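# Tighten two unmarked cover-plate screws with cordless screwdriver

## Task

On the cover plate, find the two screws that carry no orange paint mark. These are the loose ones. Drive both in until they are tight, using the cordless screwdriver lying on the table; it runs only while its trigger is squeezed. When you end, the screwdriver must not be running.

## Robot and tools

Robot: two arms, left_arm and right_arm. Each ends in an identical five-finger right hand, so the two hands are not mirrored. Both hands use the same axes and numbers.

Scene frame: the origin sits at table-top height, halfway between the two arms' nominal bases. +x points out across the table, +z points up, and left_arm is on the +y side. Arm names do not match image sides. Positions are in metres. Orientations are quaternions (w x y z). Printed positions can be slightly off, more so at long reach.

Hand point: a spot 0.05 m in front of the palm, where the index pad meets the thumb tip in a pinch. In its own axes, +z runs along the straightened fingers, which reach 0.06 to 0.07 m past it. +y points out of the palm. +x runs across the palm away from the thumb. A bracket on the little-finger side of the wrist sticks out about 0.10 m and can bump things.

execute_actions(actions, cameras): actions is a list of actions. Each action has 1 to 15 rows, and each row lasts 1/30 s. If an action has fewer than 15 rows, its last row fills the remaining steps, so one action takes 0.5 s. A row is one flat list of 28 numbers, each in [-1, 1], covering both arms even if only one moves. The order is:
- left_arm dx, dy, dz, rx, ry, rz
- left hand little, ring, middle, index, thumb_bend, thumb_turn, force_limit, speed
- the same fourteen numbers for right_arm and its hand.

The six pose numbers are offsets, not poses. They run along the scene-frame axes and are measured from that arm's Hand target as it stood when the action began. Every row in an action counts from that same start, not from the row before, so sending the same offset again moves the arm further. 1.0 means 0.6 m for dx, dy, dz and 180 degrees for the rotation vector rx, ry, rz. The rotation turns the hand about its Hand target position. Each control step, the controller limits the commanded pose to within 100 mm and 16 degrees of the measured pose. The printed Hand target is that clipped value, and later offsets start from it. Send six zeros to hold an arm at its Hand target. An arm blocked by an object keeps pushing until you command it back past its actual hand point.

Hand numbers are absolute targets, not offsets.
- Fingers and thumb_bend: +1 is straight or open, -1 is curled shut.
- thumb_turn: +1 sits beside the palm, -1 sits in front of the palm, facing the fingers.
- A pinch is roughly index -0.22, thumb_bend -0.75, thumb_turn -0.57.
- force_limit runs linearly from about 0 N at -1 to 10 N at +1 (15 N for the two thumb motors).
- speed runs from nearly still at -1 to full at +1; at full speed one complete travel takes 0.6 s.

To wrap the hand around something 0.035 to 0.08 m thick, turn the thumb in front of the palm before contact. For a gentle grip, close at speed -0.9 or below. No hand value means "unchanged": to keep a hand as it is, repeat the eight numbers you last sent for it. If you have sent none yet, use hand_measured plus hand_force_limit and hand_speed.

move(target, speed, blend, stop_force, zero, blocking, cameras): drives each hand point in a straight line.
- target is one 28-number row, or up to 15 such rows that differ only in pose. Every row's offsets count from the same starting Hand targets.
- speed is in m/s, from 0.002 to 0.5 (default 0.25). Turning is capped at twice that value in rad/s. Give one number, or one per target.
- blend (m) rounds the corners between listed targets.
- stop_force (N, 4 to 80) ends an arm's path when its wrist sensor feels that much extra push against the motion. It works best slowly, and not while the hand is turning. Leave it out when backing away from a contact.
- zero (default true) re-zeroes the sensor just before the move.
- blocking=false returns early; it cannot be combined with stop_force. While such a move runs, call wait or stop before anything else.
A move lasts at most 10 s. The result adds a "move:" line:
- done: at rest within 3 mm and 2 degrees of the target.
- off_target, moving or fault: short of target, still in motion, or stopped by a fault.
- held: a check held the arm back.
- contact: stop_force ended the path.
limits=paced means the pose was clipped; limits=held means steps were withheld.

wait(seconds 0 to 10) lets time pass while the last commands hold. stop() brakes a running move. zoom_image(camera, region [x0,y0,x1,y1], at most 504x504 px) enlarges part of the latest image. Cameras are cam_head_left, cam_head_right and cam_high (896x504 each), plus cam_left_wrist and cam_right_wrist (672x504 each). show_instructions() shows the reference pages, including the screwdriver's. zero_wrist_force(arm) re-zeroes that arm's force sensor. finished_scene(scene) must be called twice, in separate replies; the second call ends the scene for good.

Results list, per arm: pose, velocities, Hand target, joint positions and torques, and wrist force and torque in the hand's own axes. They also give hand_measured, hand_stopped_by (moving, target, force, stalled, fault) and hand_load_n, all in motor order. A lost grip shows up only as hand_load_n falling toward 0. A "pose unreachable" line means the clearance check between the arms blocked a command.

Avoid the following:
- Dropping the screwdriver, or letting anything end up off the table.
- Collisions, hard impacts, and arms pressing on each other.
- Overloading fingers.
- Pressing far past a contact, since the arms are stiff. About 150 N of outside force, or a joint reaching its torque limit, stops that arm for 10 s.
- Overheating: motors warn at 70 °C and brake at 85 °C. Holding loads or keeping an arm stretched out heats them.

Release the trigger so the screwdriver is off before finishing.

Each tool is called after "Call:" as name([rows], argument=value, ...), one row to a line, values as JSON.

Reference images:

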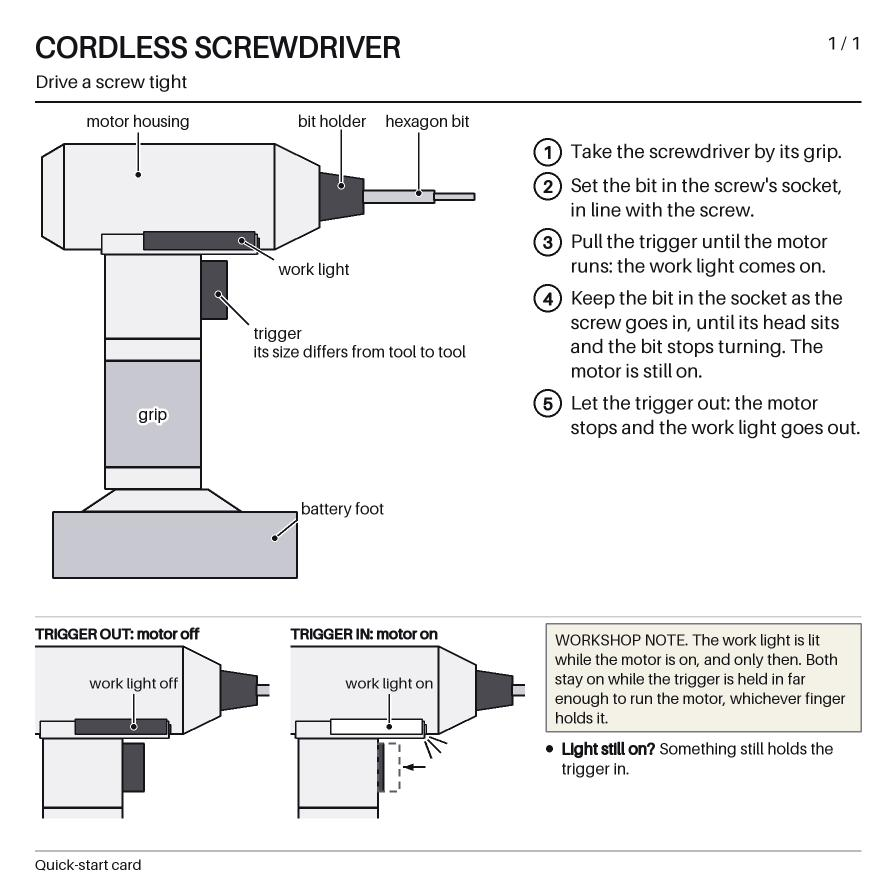

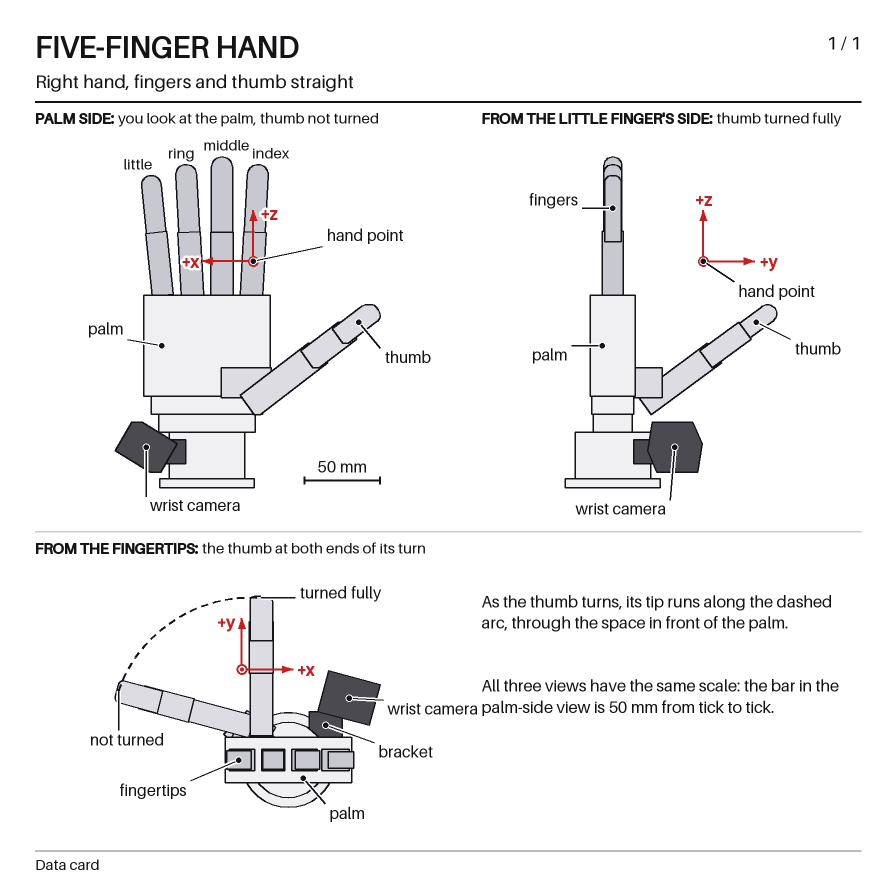

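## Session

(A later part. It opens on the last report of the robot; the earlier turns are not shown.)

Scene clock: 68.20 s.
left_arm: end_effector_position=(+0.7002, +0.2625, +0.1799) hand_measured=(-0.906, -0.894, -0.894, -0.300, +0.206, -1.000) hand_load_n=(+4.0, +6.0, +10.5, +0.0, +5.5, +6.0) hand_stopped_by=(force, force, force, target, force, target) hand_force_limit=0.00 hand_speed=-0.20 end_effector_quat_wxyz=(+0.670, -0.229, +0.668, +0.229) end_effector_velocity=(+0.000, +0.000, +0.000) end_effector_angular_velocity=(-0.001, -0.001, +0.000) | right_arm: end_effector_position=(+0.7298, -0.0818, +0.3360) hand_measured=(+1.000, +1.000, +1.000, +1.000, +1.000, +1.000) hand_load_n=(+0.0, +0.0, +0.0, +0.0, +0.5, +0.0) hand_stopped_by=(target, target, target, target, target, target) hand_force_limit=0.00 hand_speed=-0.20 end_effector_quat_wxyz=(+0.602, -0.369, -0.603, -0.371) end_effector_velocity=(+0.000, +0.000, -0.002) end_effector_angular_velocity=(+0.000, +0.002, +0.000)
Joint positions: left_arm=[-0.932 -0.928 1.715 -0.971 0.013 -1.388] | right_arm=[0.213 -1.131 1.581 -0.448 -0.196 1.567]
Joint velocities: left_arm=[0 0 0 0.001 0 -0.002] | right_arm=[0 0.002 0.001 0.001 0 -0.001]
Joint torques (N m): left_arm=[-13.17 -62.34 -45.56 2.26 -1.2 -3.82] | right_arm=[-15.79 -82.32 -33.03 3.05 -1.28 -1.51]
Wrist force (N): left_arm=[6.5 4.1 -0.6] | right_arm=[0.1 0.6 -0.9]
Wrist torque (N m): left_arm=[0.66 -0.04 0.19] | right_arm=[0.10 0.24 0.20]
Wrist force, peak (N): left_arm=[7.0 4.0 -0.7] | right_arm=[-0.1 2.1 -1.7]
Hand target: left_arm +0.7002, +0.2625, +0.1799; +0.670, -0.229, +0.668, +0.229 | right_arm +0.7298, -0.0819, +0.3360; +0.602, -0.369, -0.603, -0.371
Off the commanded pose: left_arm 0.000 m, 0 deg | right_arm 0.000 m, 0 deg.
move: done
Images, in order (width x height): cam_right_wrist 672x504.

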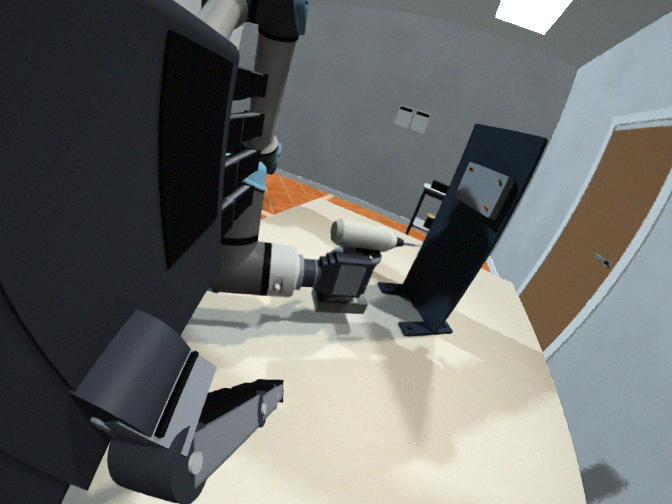

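Call:
move([
  [0,0,0.2,0,0,0,-0.98,-0.98,-0.98,-0.3,-0.97,-1,0.0,-0.2,0,0,0,0,0,0,1,1,1,1,1,1,0,-0.2],
  [0.0733,0.084,0.258,0,0,0,-0.98,-0.98,-0.98,-0.3,-0.97,-1,0.0,-0.2,0,0,0,0,0,0,1,1,1,1,1,1,0,-0.2],
], speed=0.1, blend=0.02)

Call:
zoom_image(camera="cam_right_wrist", region=[360, 110, 530, 260])

Scene clock: 72.17 s.
left_arm: end_effector_position=(+0.7446, +0.3125, +0.3348) hand_measured=(-0.906, -0.894, -0.894, -0.300, +0.206, -1.000) hand_load_n=(+4.0, +5.5, +10.5, +0.0, +5.5, +6.0) hand_stopped_by=(force, force, force, target, force, target) hand_force_limit=0.00 hand_speed=-0.20 end_effector_quat_wxyz=(+0.670, -0.229, +0.668, +0.229) end_effector_velocity=(+0.000, +0.001, +0.000) end_effector_angular_velocity=(+0.000, -0.001, +0.001) | right_arm: end_effector_position=(+0.7298, -0.0819, +0.3360) hand_measured=(+1.000, +1.000, +1.000, +1.000, +1.000, +1.000) hand_load_n=(+0.0, +0.0, +0.0, +0.0, +0.0, +0.0) hand_stopped_by=(target, target, target, target, target, target) hand_force_limit=0.00 hand_speed=-0.20 end_effector_quat_wxyz=(+0.602, -0.369, -0.603, -0.371) end_effector_velocity=(+0.000, +0.000, +0.000) end_effector_angular_velocity=(+0.000, +0.000, +0.000)
Joint positions: left_arm=[-0.849 -1.054 1.588 -0.567 0.097 -1.539] | right_arm=[0.213 -1.131 1.581 -0.448 -0.196 1.566]
Joint velocities: left_arm=[0.001 -0.001 0.001 -0.004 0 0.003] | right_arm=[0 0 0 0 0 0]
Joint torques (N m): left_arm=[-8.19 -87.24 -27.08 -3.65 -2.06 3.56] | right_arm=[-13.6 -80.33 -41.64 2.15 -0.76 -2.33]
Wrist force (N): left_arm=[6.4 3.9 -0.7] | right_arm=[0.1 0.7 -0.7]
Wrist torque (N m): left_arm=[0.67 0.00 0.17] | right_arm=[0.10 0.24 0.19]
Wrist force, peak (N): left_arm=[8.7 4.1 -0.6] | right_arm=[0.0 0.8 -1.2]
Hand target: left_arm +0.7445, +0.3126, +0.3348; +0.670, -0.229, +0.668, +0.229 | right_arm +0.7298, -0.0819, +0.3360; +0.602, -0.369, -0.603, -0.371
Off the commanded pose: left_arm 0.001 m, 0 deg | right_arm 0.000 m, 0 deg.
move: done

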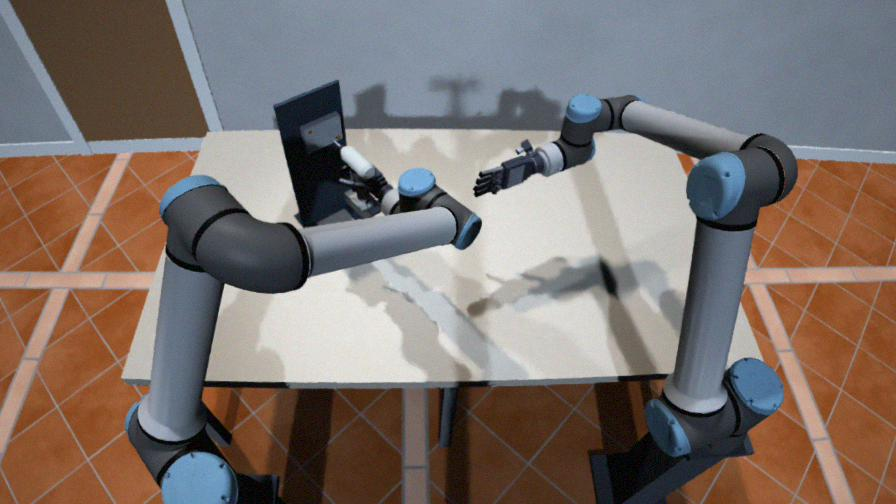

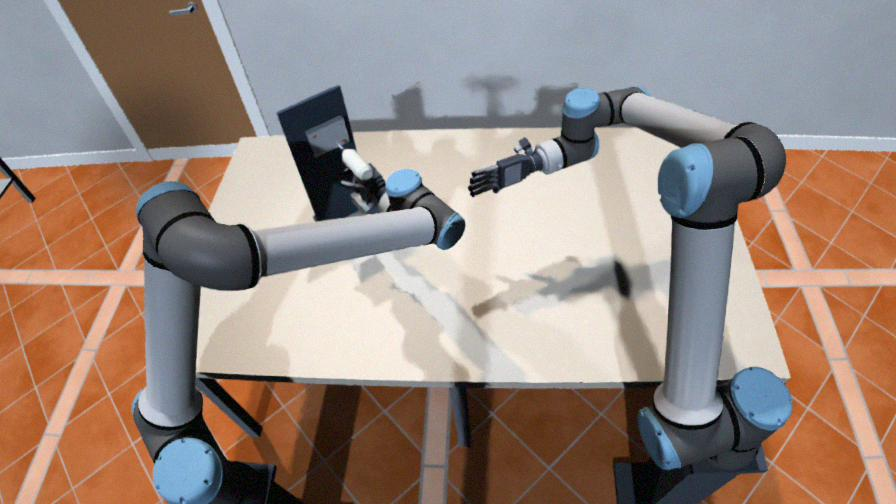

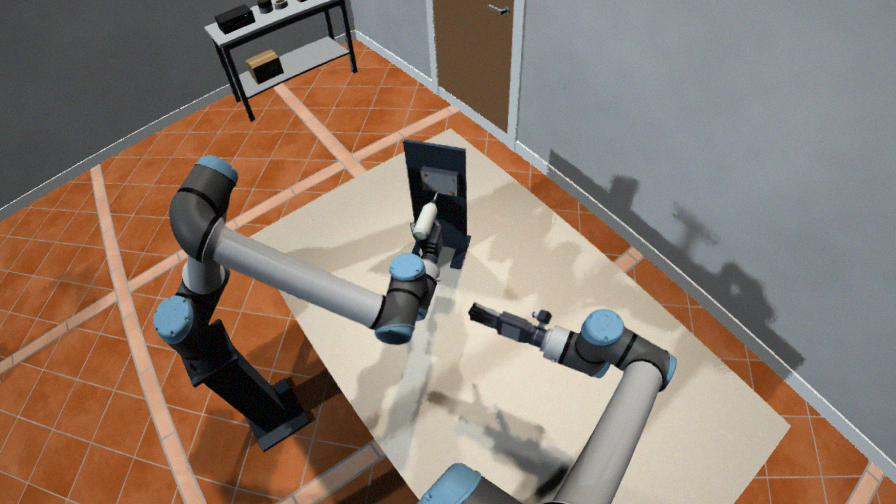

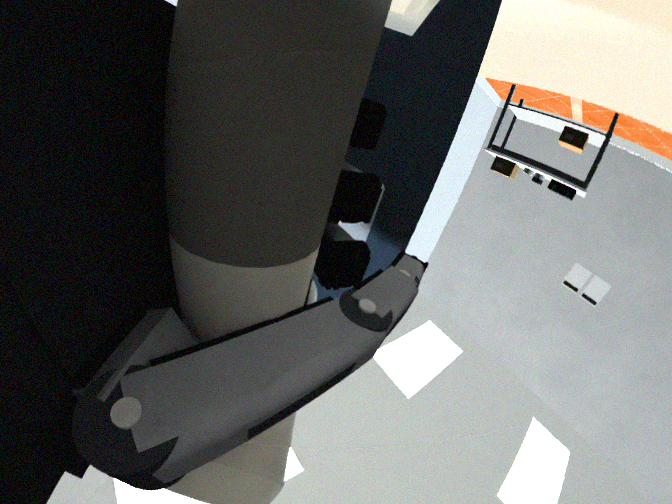

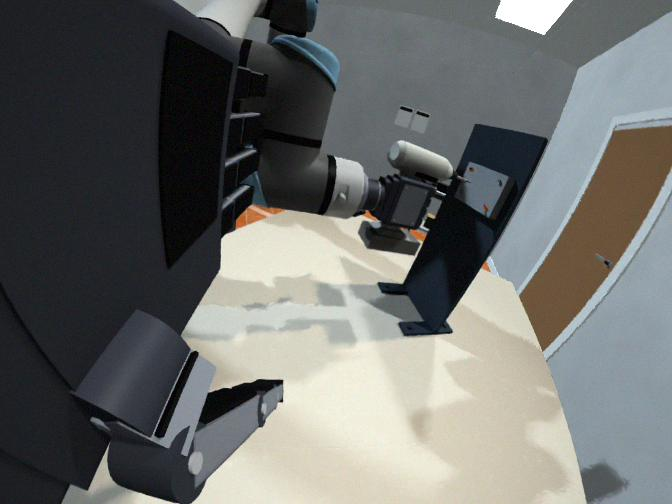

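Scaled by 2.965 from the camera's 672x504 image, which has a finer 960x720 frame.

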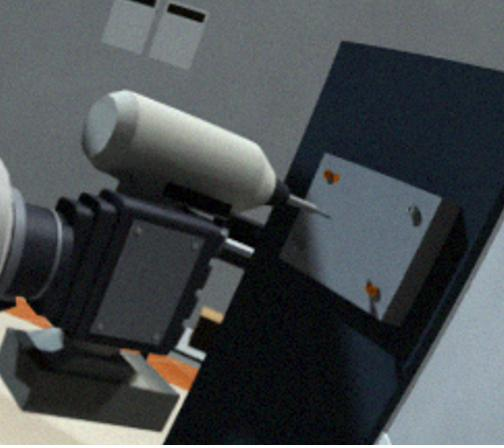

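Call:
zoom_image(camera="cam_right_wrist", region=[430, 140, 520, 230])

Call:
zoom_image(camera="cam_right_wrist", region=[380, 130, 480, 200])

Call:
zoom_image(camera="cam_high", region=[390, 130, 490, 230])

Call:
zoom_image(camera="cam_head_right", region=[270, 75, 410, 225])

Scaled by 5.600 from the camera's 672x504 image, which has a finer 960x720 frame.

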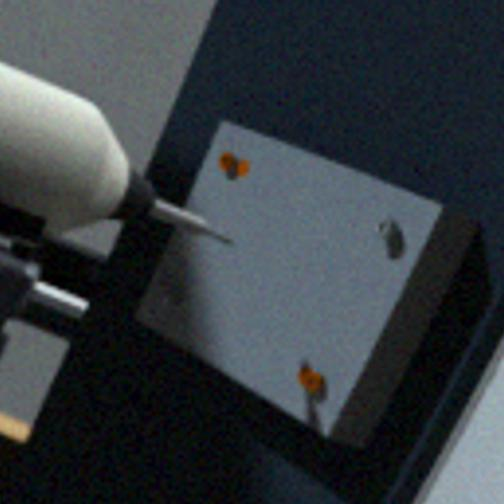

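Scaled by 5.040 from the camera's 672x504 image, which has a finer 960x720 frame.

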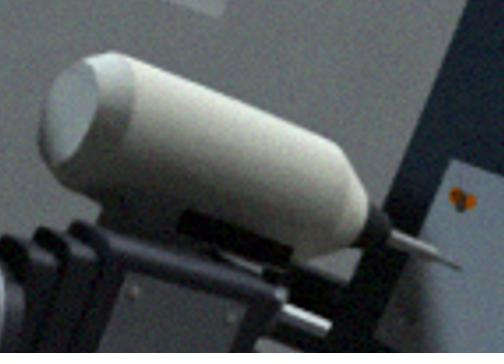

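Scaled by 5.040.

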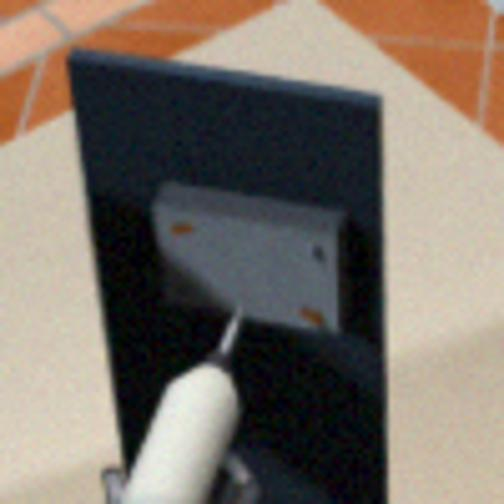

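Scaled by 3.360.

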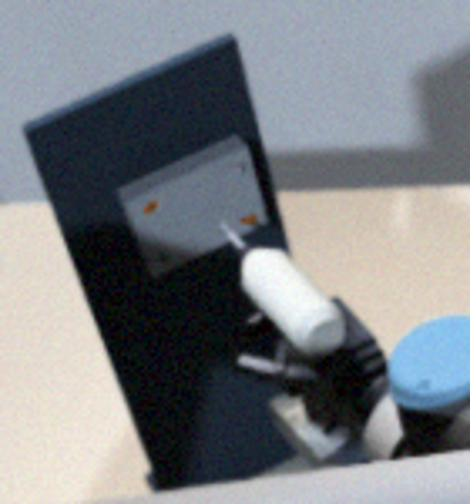

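Call:
move(target=[0,0,0,0,0,0,-0.98,-0.98,-0.98,-0.3,-0.97,-1,0.0,-0.2,0.05,0.05,0.03,0.11,-0.026,-0.098,1,1,1,1,1,1,0,-0.2], speed=0.15, cameras=["cam_right_wrist"])

Scene clock: 75.43 s.
left_arm: end_effector_position=(+0.7445, +0.3126, +0.3348) hand_measured=(-0.906, -0.894, -0.894, -0.300, +0.206, -1.000) hand_load_n=(+4.0, +6.0, +10.5, +0.0, +5.5, +6.0) hand_stopped_by=(force, force, force, target, force, target) hand_force_limit=0.00 hand_speed=-0.20 end_effector_quat_wxyz=(+0.670, -0.229, +0.668, +0.229) end_effector_velocity=(+0.000, -0.001, +0.001) end_effector_angular_velocity=(+0.000, +0.000, -0.001) | right_arm: end_effector_position=(+0.7596, -0.0517, +0.3539) hand_measured=(+1.000, +1.000, +1.000, +1.000, +1.000, +1.000) hand_load_n=(+0.0, +0.0, +0.0, +0.5, +0.0, +0.0) hand_stopped_by=(target, target, target, target, target, target) hand_force_limit=0.00 hand_speed=-0.20 end_effector_quat_wxyz=(+0.568, -0.333, -0.491, -0.570) end_effector_velocity=(+0.000, +0.000, +0.001) end_effector_angular_velocity=(+0.001, -0.002, -0.001)
Joint positions: left_arm=[-0.849 -1.054 1.586 -0.559 0.097 -1.546] | right_arm=[0.268 -0.806 1.531 1.269 -0.33 -0.636]
Joint velocities: left_arm=[-0.001 -0.001 0 0 0 0.001] | right_arm=[0 0 0 0 -0.001 -0.002]
Joint torques (N m): left_arm=[-14.32 -58.06 -50.99 3.37 -1.81 -3.27] | right_arm=[-16.31 -95.95 -31.77 2.34 -2.69 -2.38]
Wrist force (N): left_arm=[6.5 3.7 -0.4] | right_arm=[0.1 0.1 -1.4]
Wrist torque (N m): left_arm=[0.62 -0.03 0.17] | right_arm=[0.04 0.31 0.15]
Wrist force, peak (N): left_arm=[6.8 4.4 -0.8] | right_arm=[0.2 1.0 -1.2]
Hand target: left_arm +0.7445, +0.3126, +0.3348; +0.670, -0.229, +0.668, +0.229 | right_arm +0.7597, -0.0518, +0.3540; +0.568, -0.333, -0.491, -0.570
Off the commanded pose: left_arm 0.000 m, 0 deg | right_arm 0.000 m, 0 deg.
move: done
Images, in order (width x height): cam_right_wrist 672x504.

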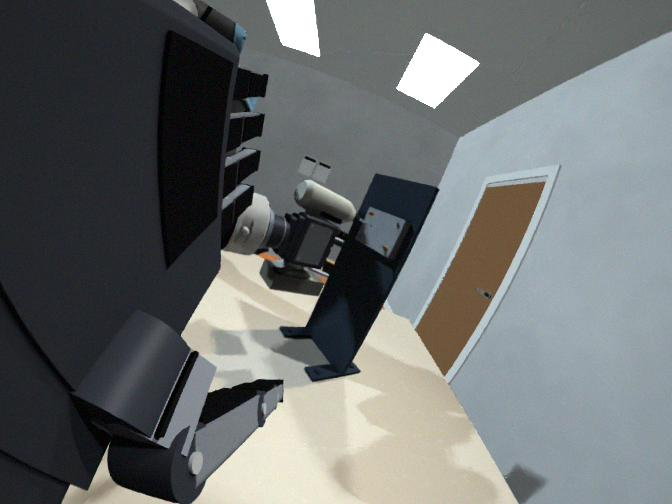

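Call:
zoom_image(camera="cam_right_wrist", region=[285, 165, 435, 285])

Call:
zoom_image(camera="cam_right_wrist", region=[340, 190, 420, 270])

Scaled by 3.360 from the camera's 672x504 image, which has a finer 960x720 frame.

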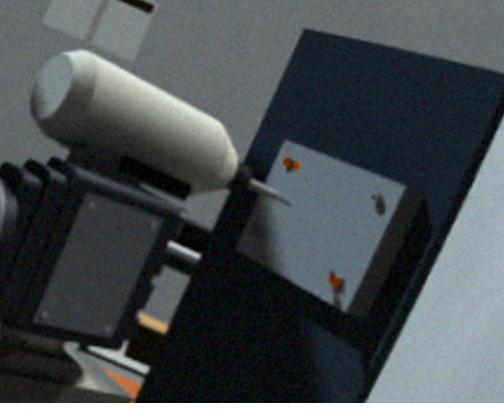

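Scaled by 6.300 from the camera's 672x504 image, which has a finer 960x720 frame.

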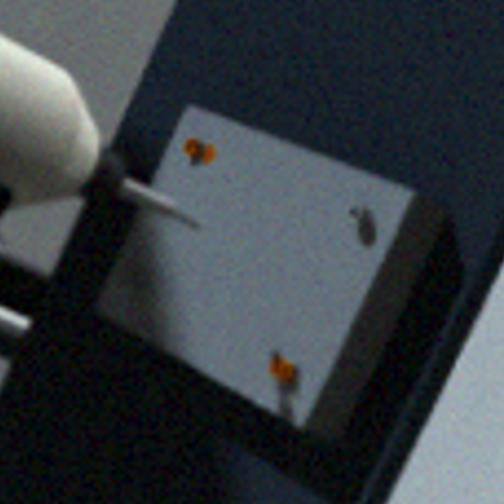

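Call:
zoom_image(camera="cam_right_wrist", region=[288, 170, 378, 240])

Call:
zoom_image(camera="cam_right_wrist", region=[345, 205, 385, 235])

Call:
zoom_image(camera="cam_right_wrist", region=[380, 205, 420, 265])

Scaled by 5.600 from the camera's 672x504 image, which has a finer 960x720 frame.

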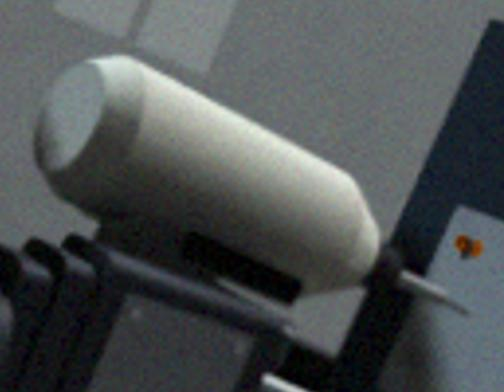

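Scaled by 12.600 from the camera's 672x504 image, which has a finer 960x720 frame.

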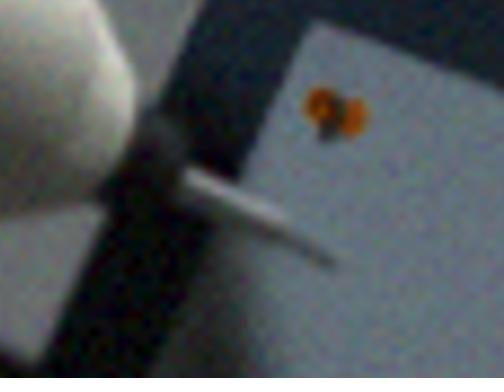

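Scaled by 8.400 from the camera's 672x504 image, which has a finer 960x720 frame.

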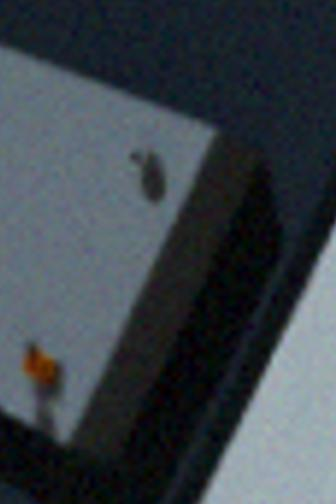

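Call:
zoom_image(camera="cam_right_wrist", region=[388, 214, 408, 234])

Call:
zoom_image(camera="cam_right_wrist", region=[352, 204, 402, 254])

Scaled by 25.200 from the camera's 672x504 image, which has a finer 960x720 frame.

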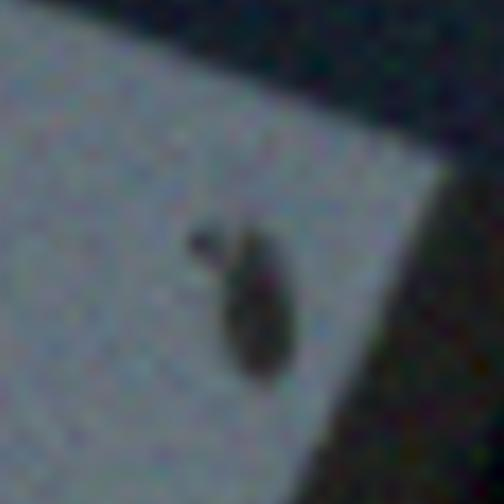

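Scaled by 10.080 from the camera's 672x504 image, which has a finer 960x720 frame.

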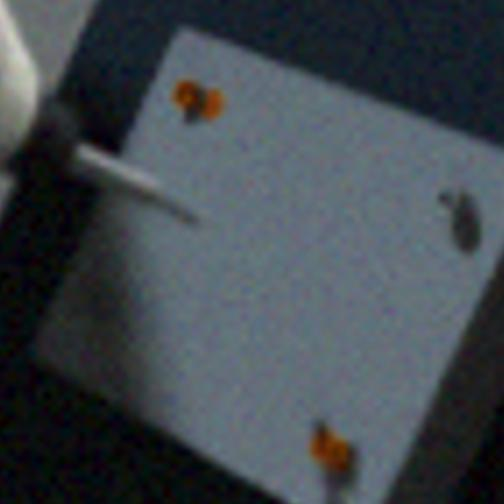

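Call:
move(target=[0,0,0.046,0.0051,-0.0066,0,-0.98,-0.98,-0.98,-0.3,-0.97,-1,0.0,-0.2,0,0,0,0,0,0,1,1,1,1,1,1,0,-0.2], speed=0.08, cameras=["cam_right_wrist","cam_high","cam_head_right","cam_head_left"])

Call:
zoom_image(camera="cam_right_wrist", region=[288, 165, 408, 255])

Call:
zoom_image(camera="cam_high", region=[390, 130, 490, 230])

Call:
zoom_image(camera="cam_head_right", region=[300, 95, 400, 195])

Call:
zoom_image(camera="cam_head_left", region=[290, 95, 390, 195])

Scene clock: 78.33 s.
left_arm: end_effector_position=(+0.7445, +0.3126, +0.3624) hand_measured=(-0.906, -0.894, -0.894, -0.300, +0.206, -1.000) hand_load_n=(+3.5, +6.0, +10.5, +0.0, +5.5, +6.0) hand_stopped_by=(force, force, force, target, force, target) hand_force_limit=0.00 hand_speed=-0.20 end_effector_quat_wxyz=(+0.678, -0.226, +0.660, +0.232) end_effector_velocity=(+0.001, +0.000, +0.000) end_effector_angular_velocity=(-0.002, -0.002, +0.001) | right_arm: end_effector_position=(+0.7597, -0.0518, +0.3540) hand_measured=(+1.000, +1.000, +1.000, +1.000, +1.000, +1.000) hand_load_n=(+0.0, +0.0, +0.5, +0.0, +0.0, +0.0) hand_stopped_by=(target, target, target, target, target, target) hand_force_limit=0.00 hand_speed=-0.20 end_effector_quat_wxyz=(+0.568, -0.333, -0.491, -0.570) end_effector_velocity=(+0.000, +0.000, -0.001) end_effector_angular_velocity=(+0.000, +0.001, +0.000)
Joint positions: left_arm=[-0.847 -1.108 1.639 -0.806 0.102 -1.299] | right_arm=[0.268 -0.806 1.531 1.27 -0.33 -0.636]
Joint velocities: left_arm=[0.001 0 -0.001 -0.001 0 -0.001] | right_arm=[0 0.001 0 0 0 0]
Joint torques (N m): left_arm=[9.4 -73.22 -54.95 0.16 2.96 -2.21] | right_arm=[-14.45 -100.17 -32.15 0.63 -1.91 0.79]
Wrist force (N): left_arm=[6.5 3.6 -0.8] | right_arm=[0.2 0.1 -0.9]
Wrist torque (N m): left_arm=[0.60 -0.01 0.15] | right_arm=[0.02 0.28 0.16]
Wrist force, peak (N): left_arm=[8.2 4.2 -0.8] | right_arm=[-0.1 0.1 -1.7]
Hand target: left_arm +0.7446, +0.3125, +0.3624; +0.679, -0.226, +0.659, +0.232 | right_arm +0.7597, -0.0518, +0.3540; +0.568, -0.333, -0.491, -0.570
Off the commanded pose: left_arm 0.000 m, 0 deg | right_arm 0.000 m, 0 deg.
move: done
Images, in order (width x height): cam_head_left 896x504, cam_head_right 896x504, cam_high 896x504, cam_right_wrist 672x504.

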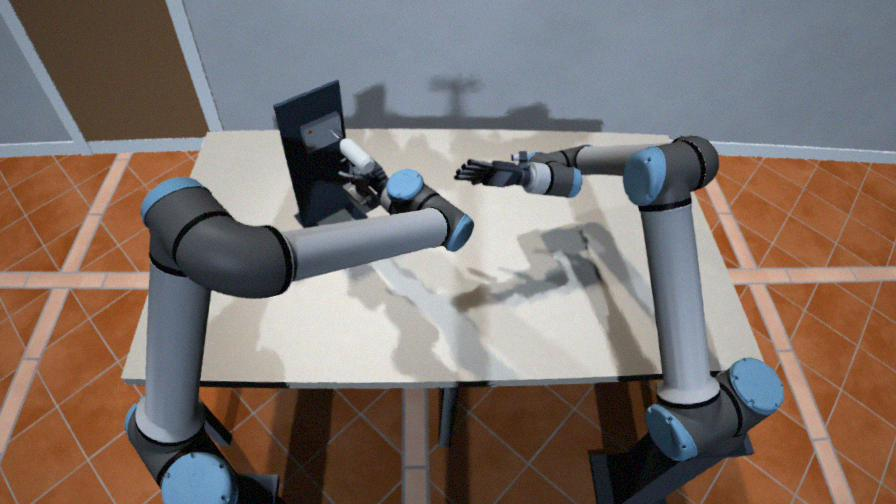

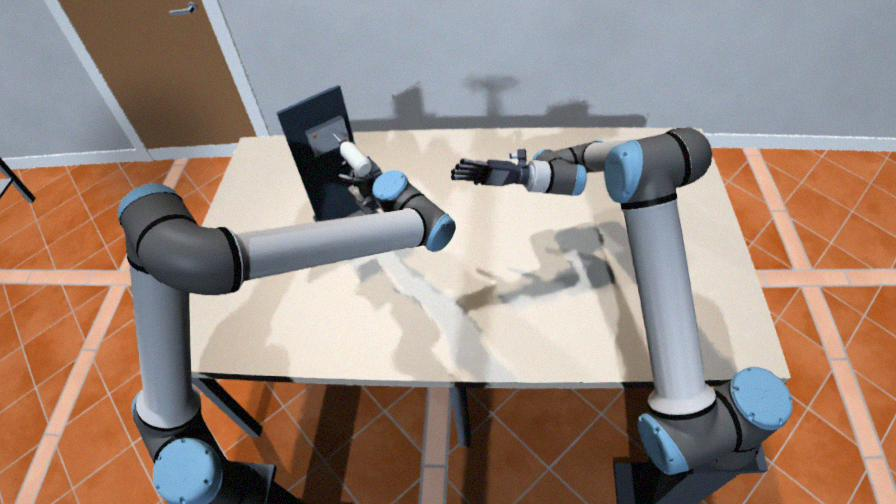

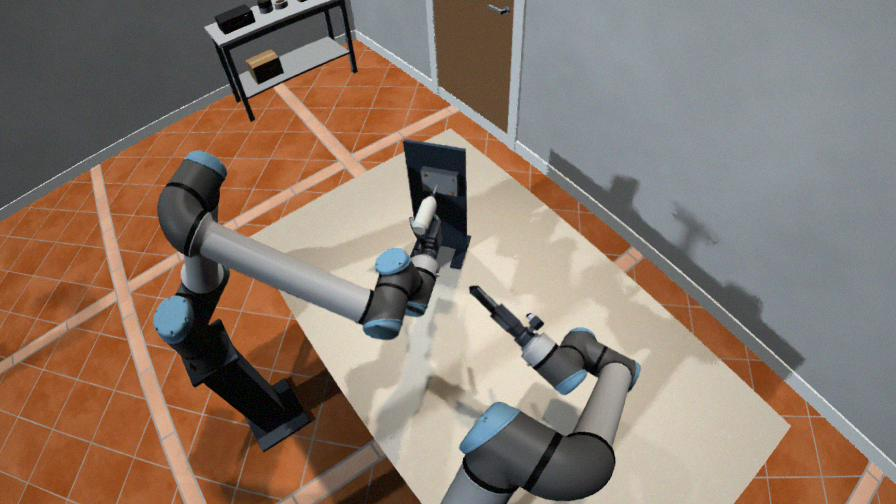

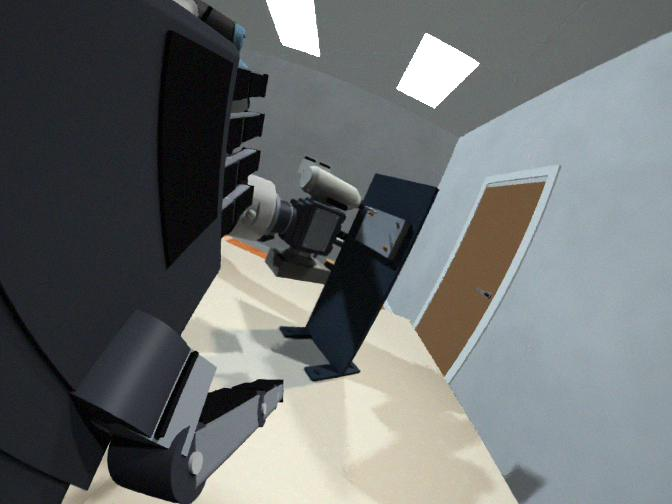

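Scaled by 4.200 from the camera's 672x504 image, which has a finer 960x720 frame.

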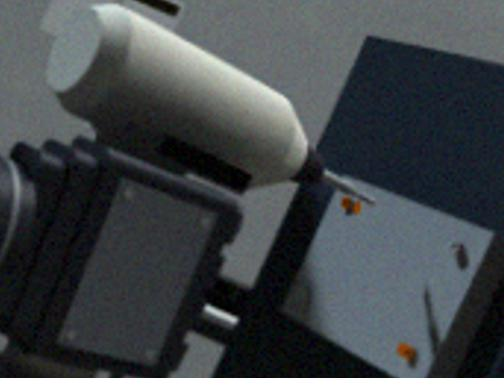

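Scaled by 5.040.

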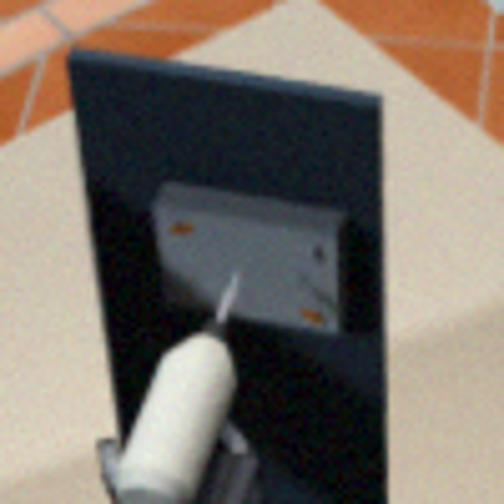

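Scaled by 5.040.

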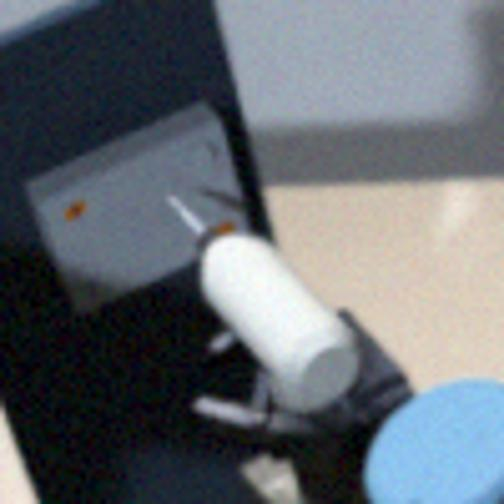

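Scaled by 5.040.

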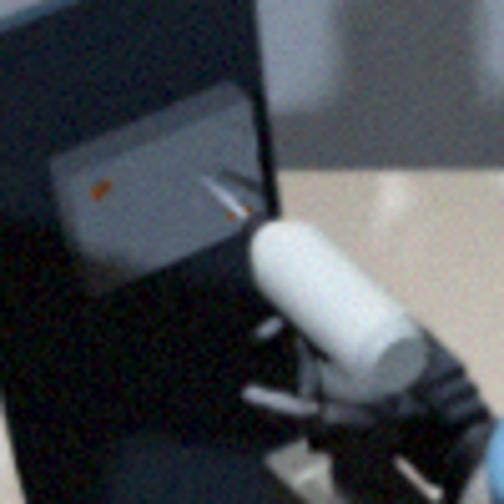

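Call:
move(target=[0.0442,-0.0565,0,0,0,0,-0.98,-0.98,-0.98,-0.3,-0.97,-1,0.0,-0.2,0,0,0,0,0,0,1,1,1,1,1,1,0,-0.2], speed=0.06, stop_force=12, cameras=["cam_right_wrist","cam_high","cam_head_right","cam_head_left"])

Call:
zoom_image(camera="cam_right_wrist", region=[298, 165, 418, 255])

Call:
zoom_image(camera="cam_high", region=[390, 130, 490, 230])

Call:
zoom_image(camera="cam_head_right", region=[300, 95, 400, 195])

Call:
zoom_image(camera="cam_head_left", region=[290, 95, 390, 195])

Scene clock: 80.80 s.
left_arm: end_effector_position=(+0.7710, +0.2786, +0.3623) hand_measured=(-0.906, -0.894, -0.894, -0.300, +0.206, -1.000) hand_load_n=(+4.0, +5.5, +10.5, +0.0, +5.5, +6.0) hand_stopped_by=(force, force, force, target, force, target) hand_force_limit=0.00 hand_speed=-0.20 end_effector_quat_wxyz=(+0.679, -0.226, +0.659, +0.232) end_effector_velocity=(+0.000, +0.000, +0.000) end_effector_angular_velocity=(+0.001, +0.001, +0.000) | right_arm: end_effector_position=(+0.7597, -0.0518, +0.3540) hand_measured=(+1.000, +1.000, +1.000, +1.000, +1.000, +1.000) hand_load_n=(+0.0, +0.0, +0.0, +0.0, +0.0, +0.0) hand_stopped_by=(target, target, target, target, target, target) hand_force_limit=0.00 hand_speed=-0.20 end_effector_quat_wxyz=(+0.568, -0.333, -0.491, -0.570) end_effector_velocity=(+0.000, +0.000, +0.000) end_effector_angular_velocity=(+0.000, +0.000, +0.000)
Joint positions: left_arm=[-0.852 -1.051 1.551 -0.797 0.097 -1.277] | right_arm=[0.268 -0.806 1.531 1.27 -0.33 -0.636]
Joint velocities: left_arm=[0 0 0 0 0 0.002] | right_arm=[0 0 0 0 0 0]
Joint torques (N m): left_arm=[8.53 -97.22 -31.8 0.91 2.54 -3.36] | right_arm=[-14.18 -101.04 -30.98 1.15 -1.04 0.81]
Wrist force (N): left_arm=[6.5 3.9 -1.0] | right_arm=[0.2 0.2 -1.1]
Wrist torque (N m): left_arm=[0.65 -0.01 0.15] | right_arm=[0.04 0.28 0.16]
Wrist force, peak (N): left_arm=[6.7 5.1 -1.0] | right_arm=[0.3 0.4 -1.5]
Hand target: left_arm +0.7710, +0.2786, +0.3623; +0.679, -0.226, +0.659, +0.232 | right_arm +0.7597, -0.0518, +0.3540; +0.568, -0.333, -0.491, -0.570
Off the commanded pose: left_arm 0.000 m, 0 deg | right_arm 0.000 m, 0 deg.
move: done
Images, in order (width x height): cam_head_left 896x504, cam_head_right 896x504, cam_high 896x504, cam_right_wrist 672x504.

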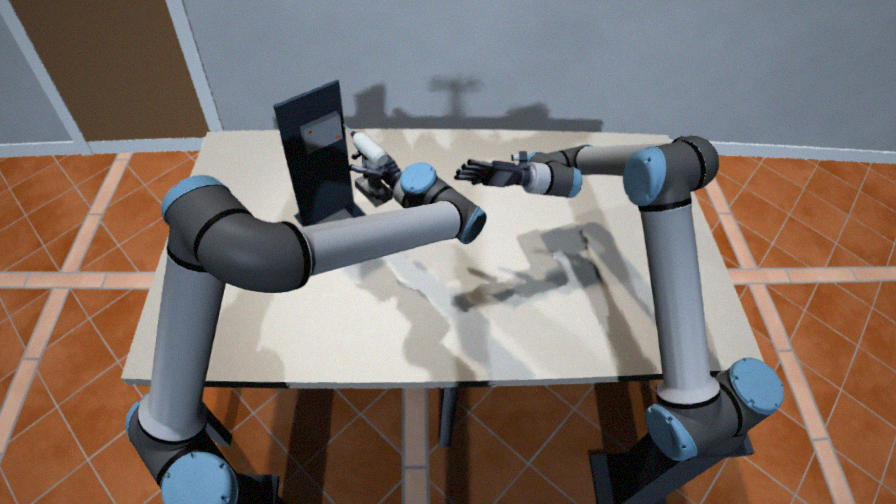

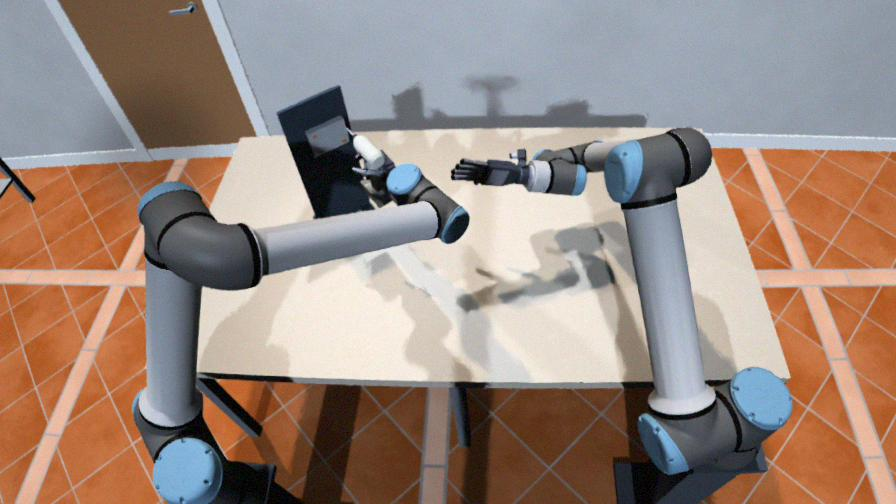

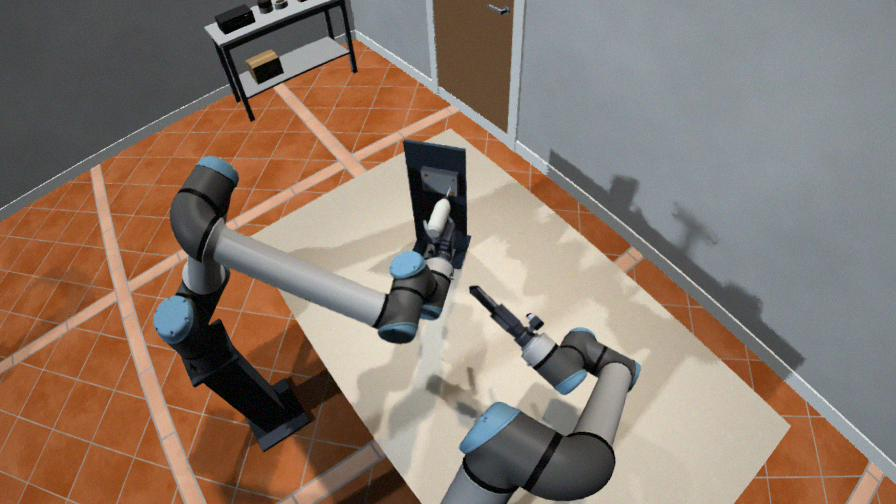

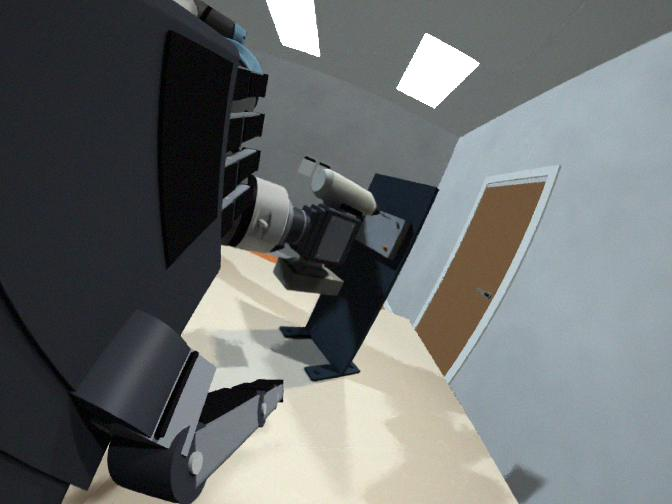

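Scaled by 4.200 from the camera's 672x504 image, which has a finer 960x720 frame.

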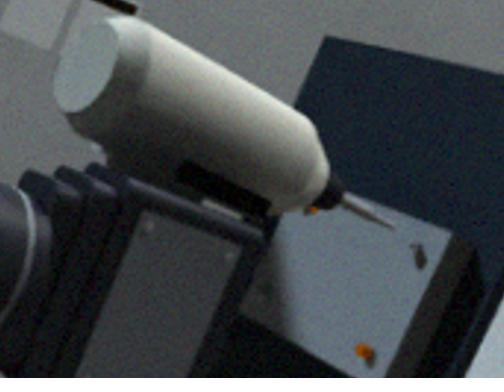

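Scaled by 5.040.

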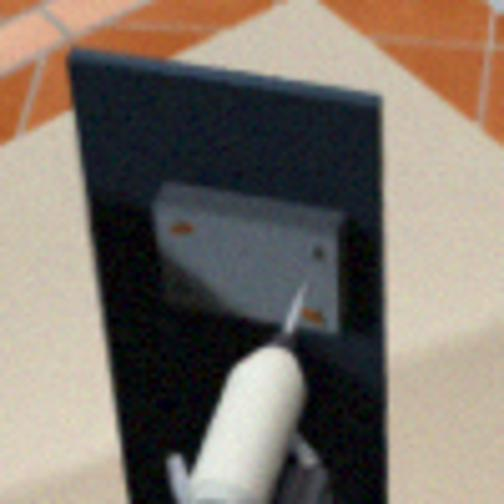

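Scaled by 5.040.

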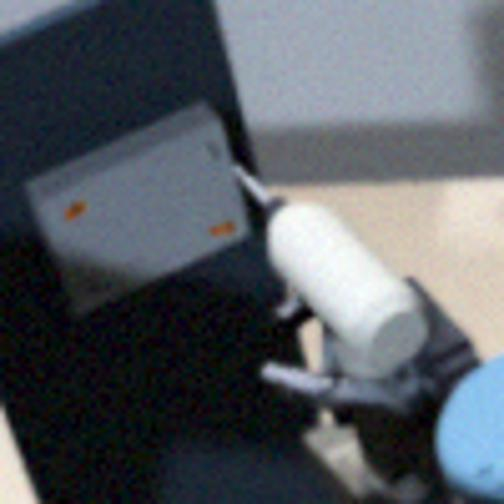

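Scaled by 5.040.

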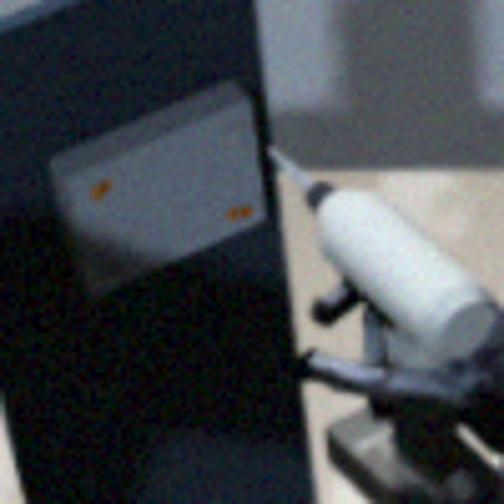

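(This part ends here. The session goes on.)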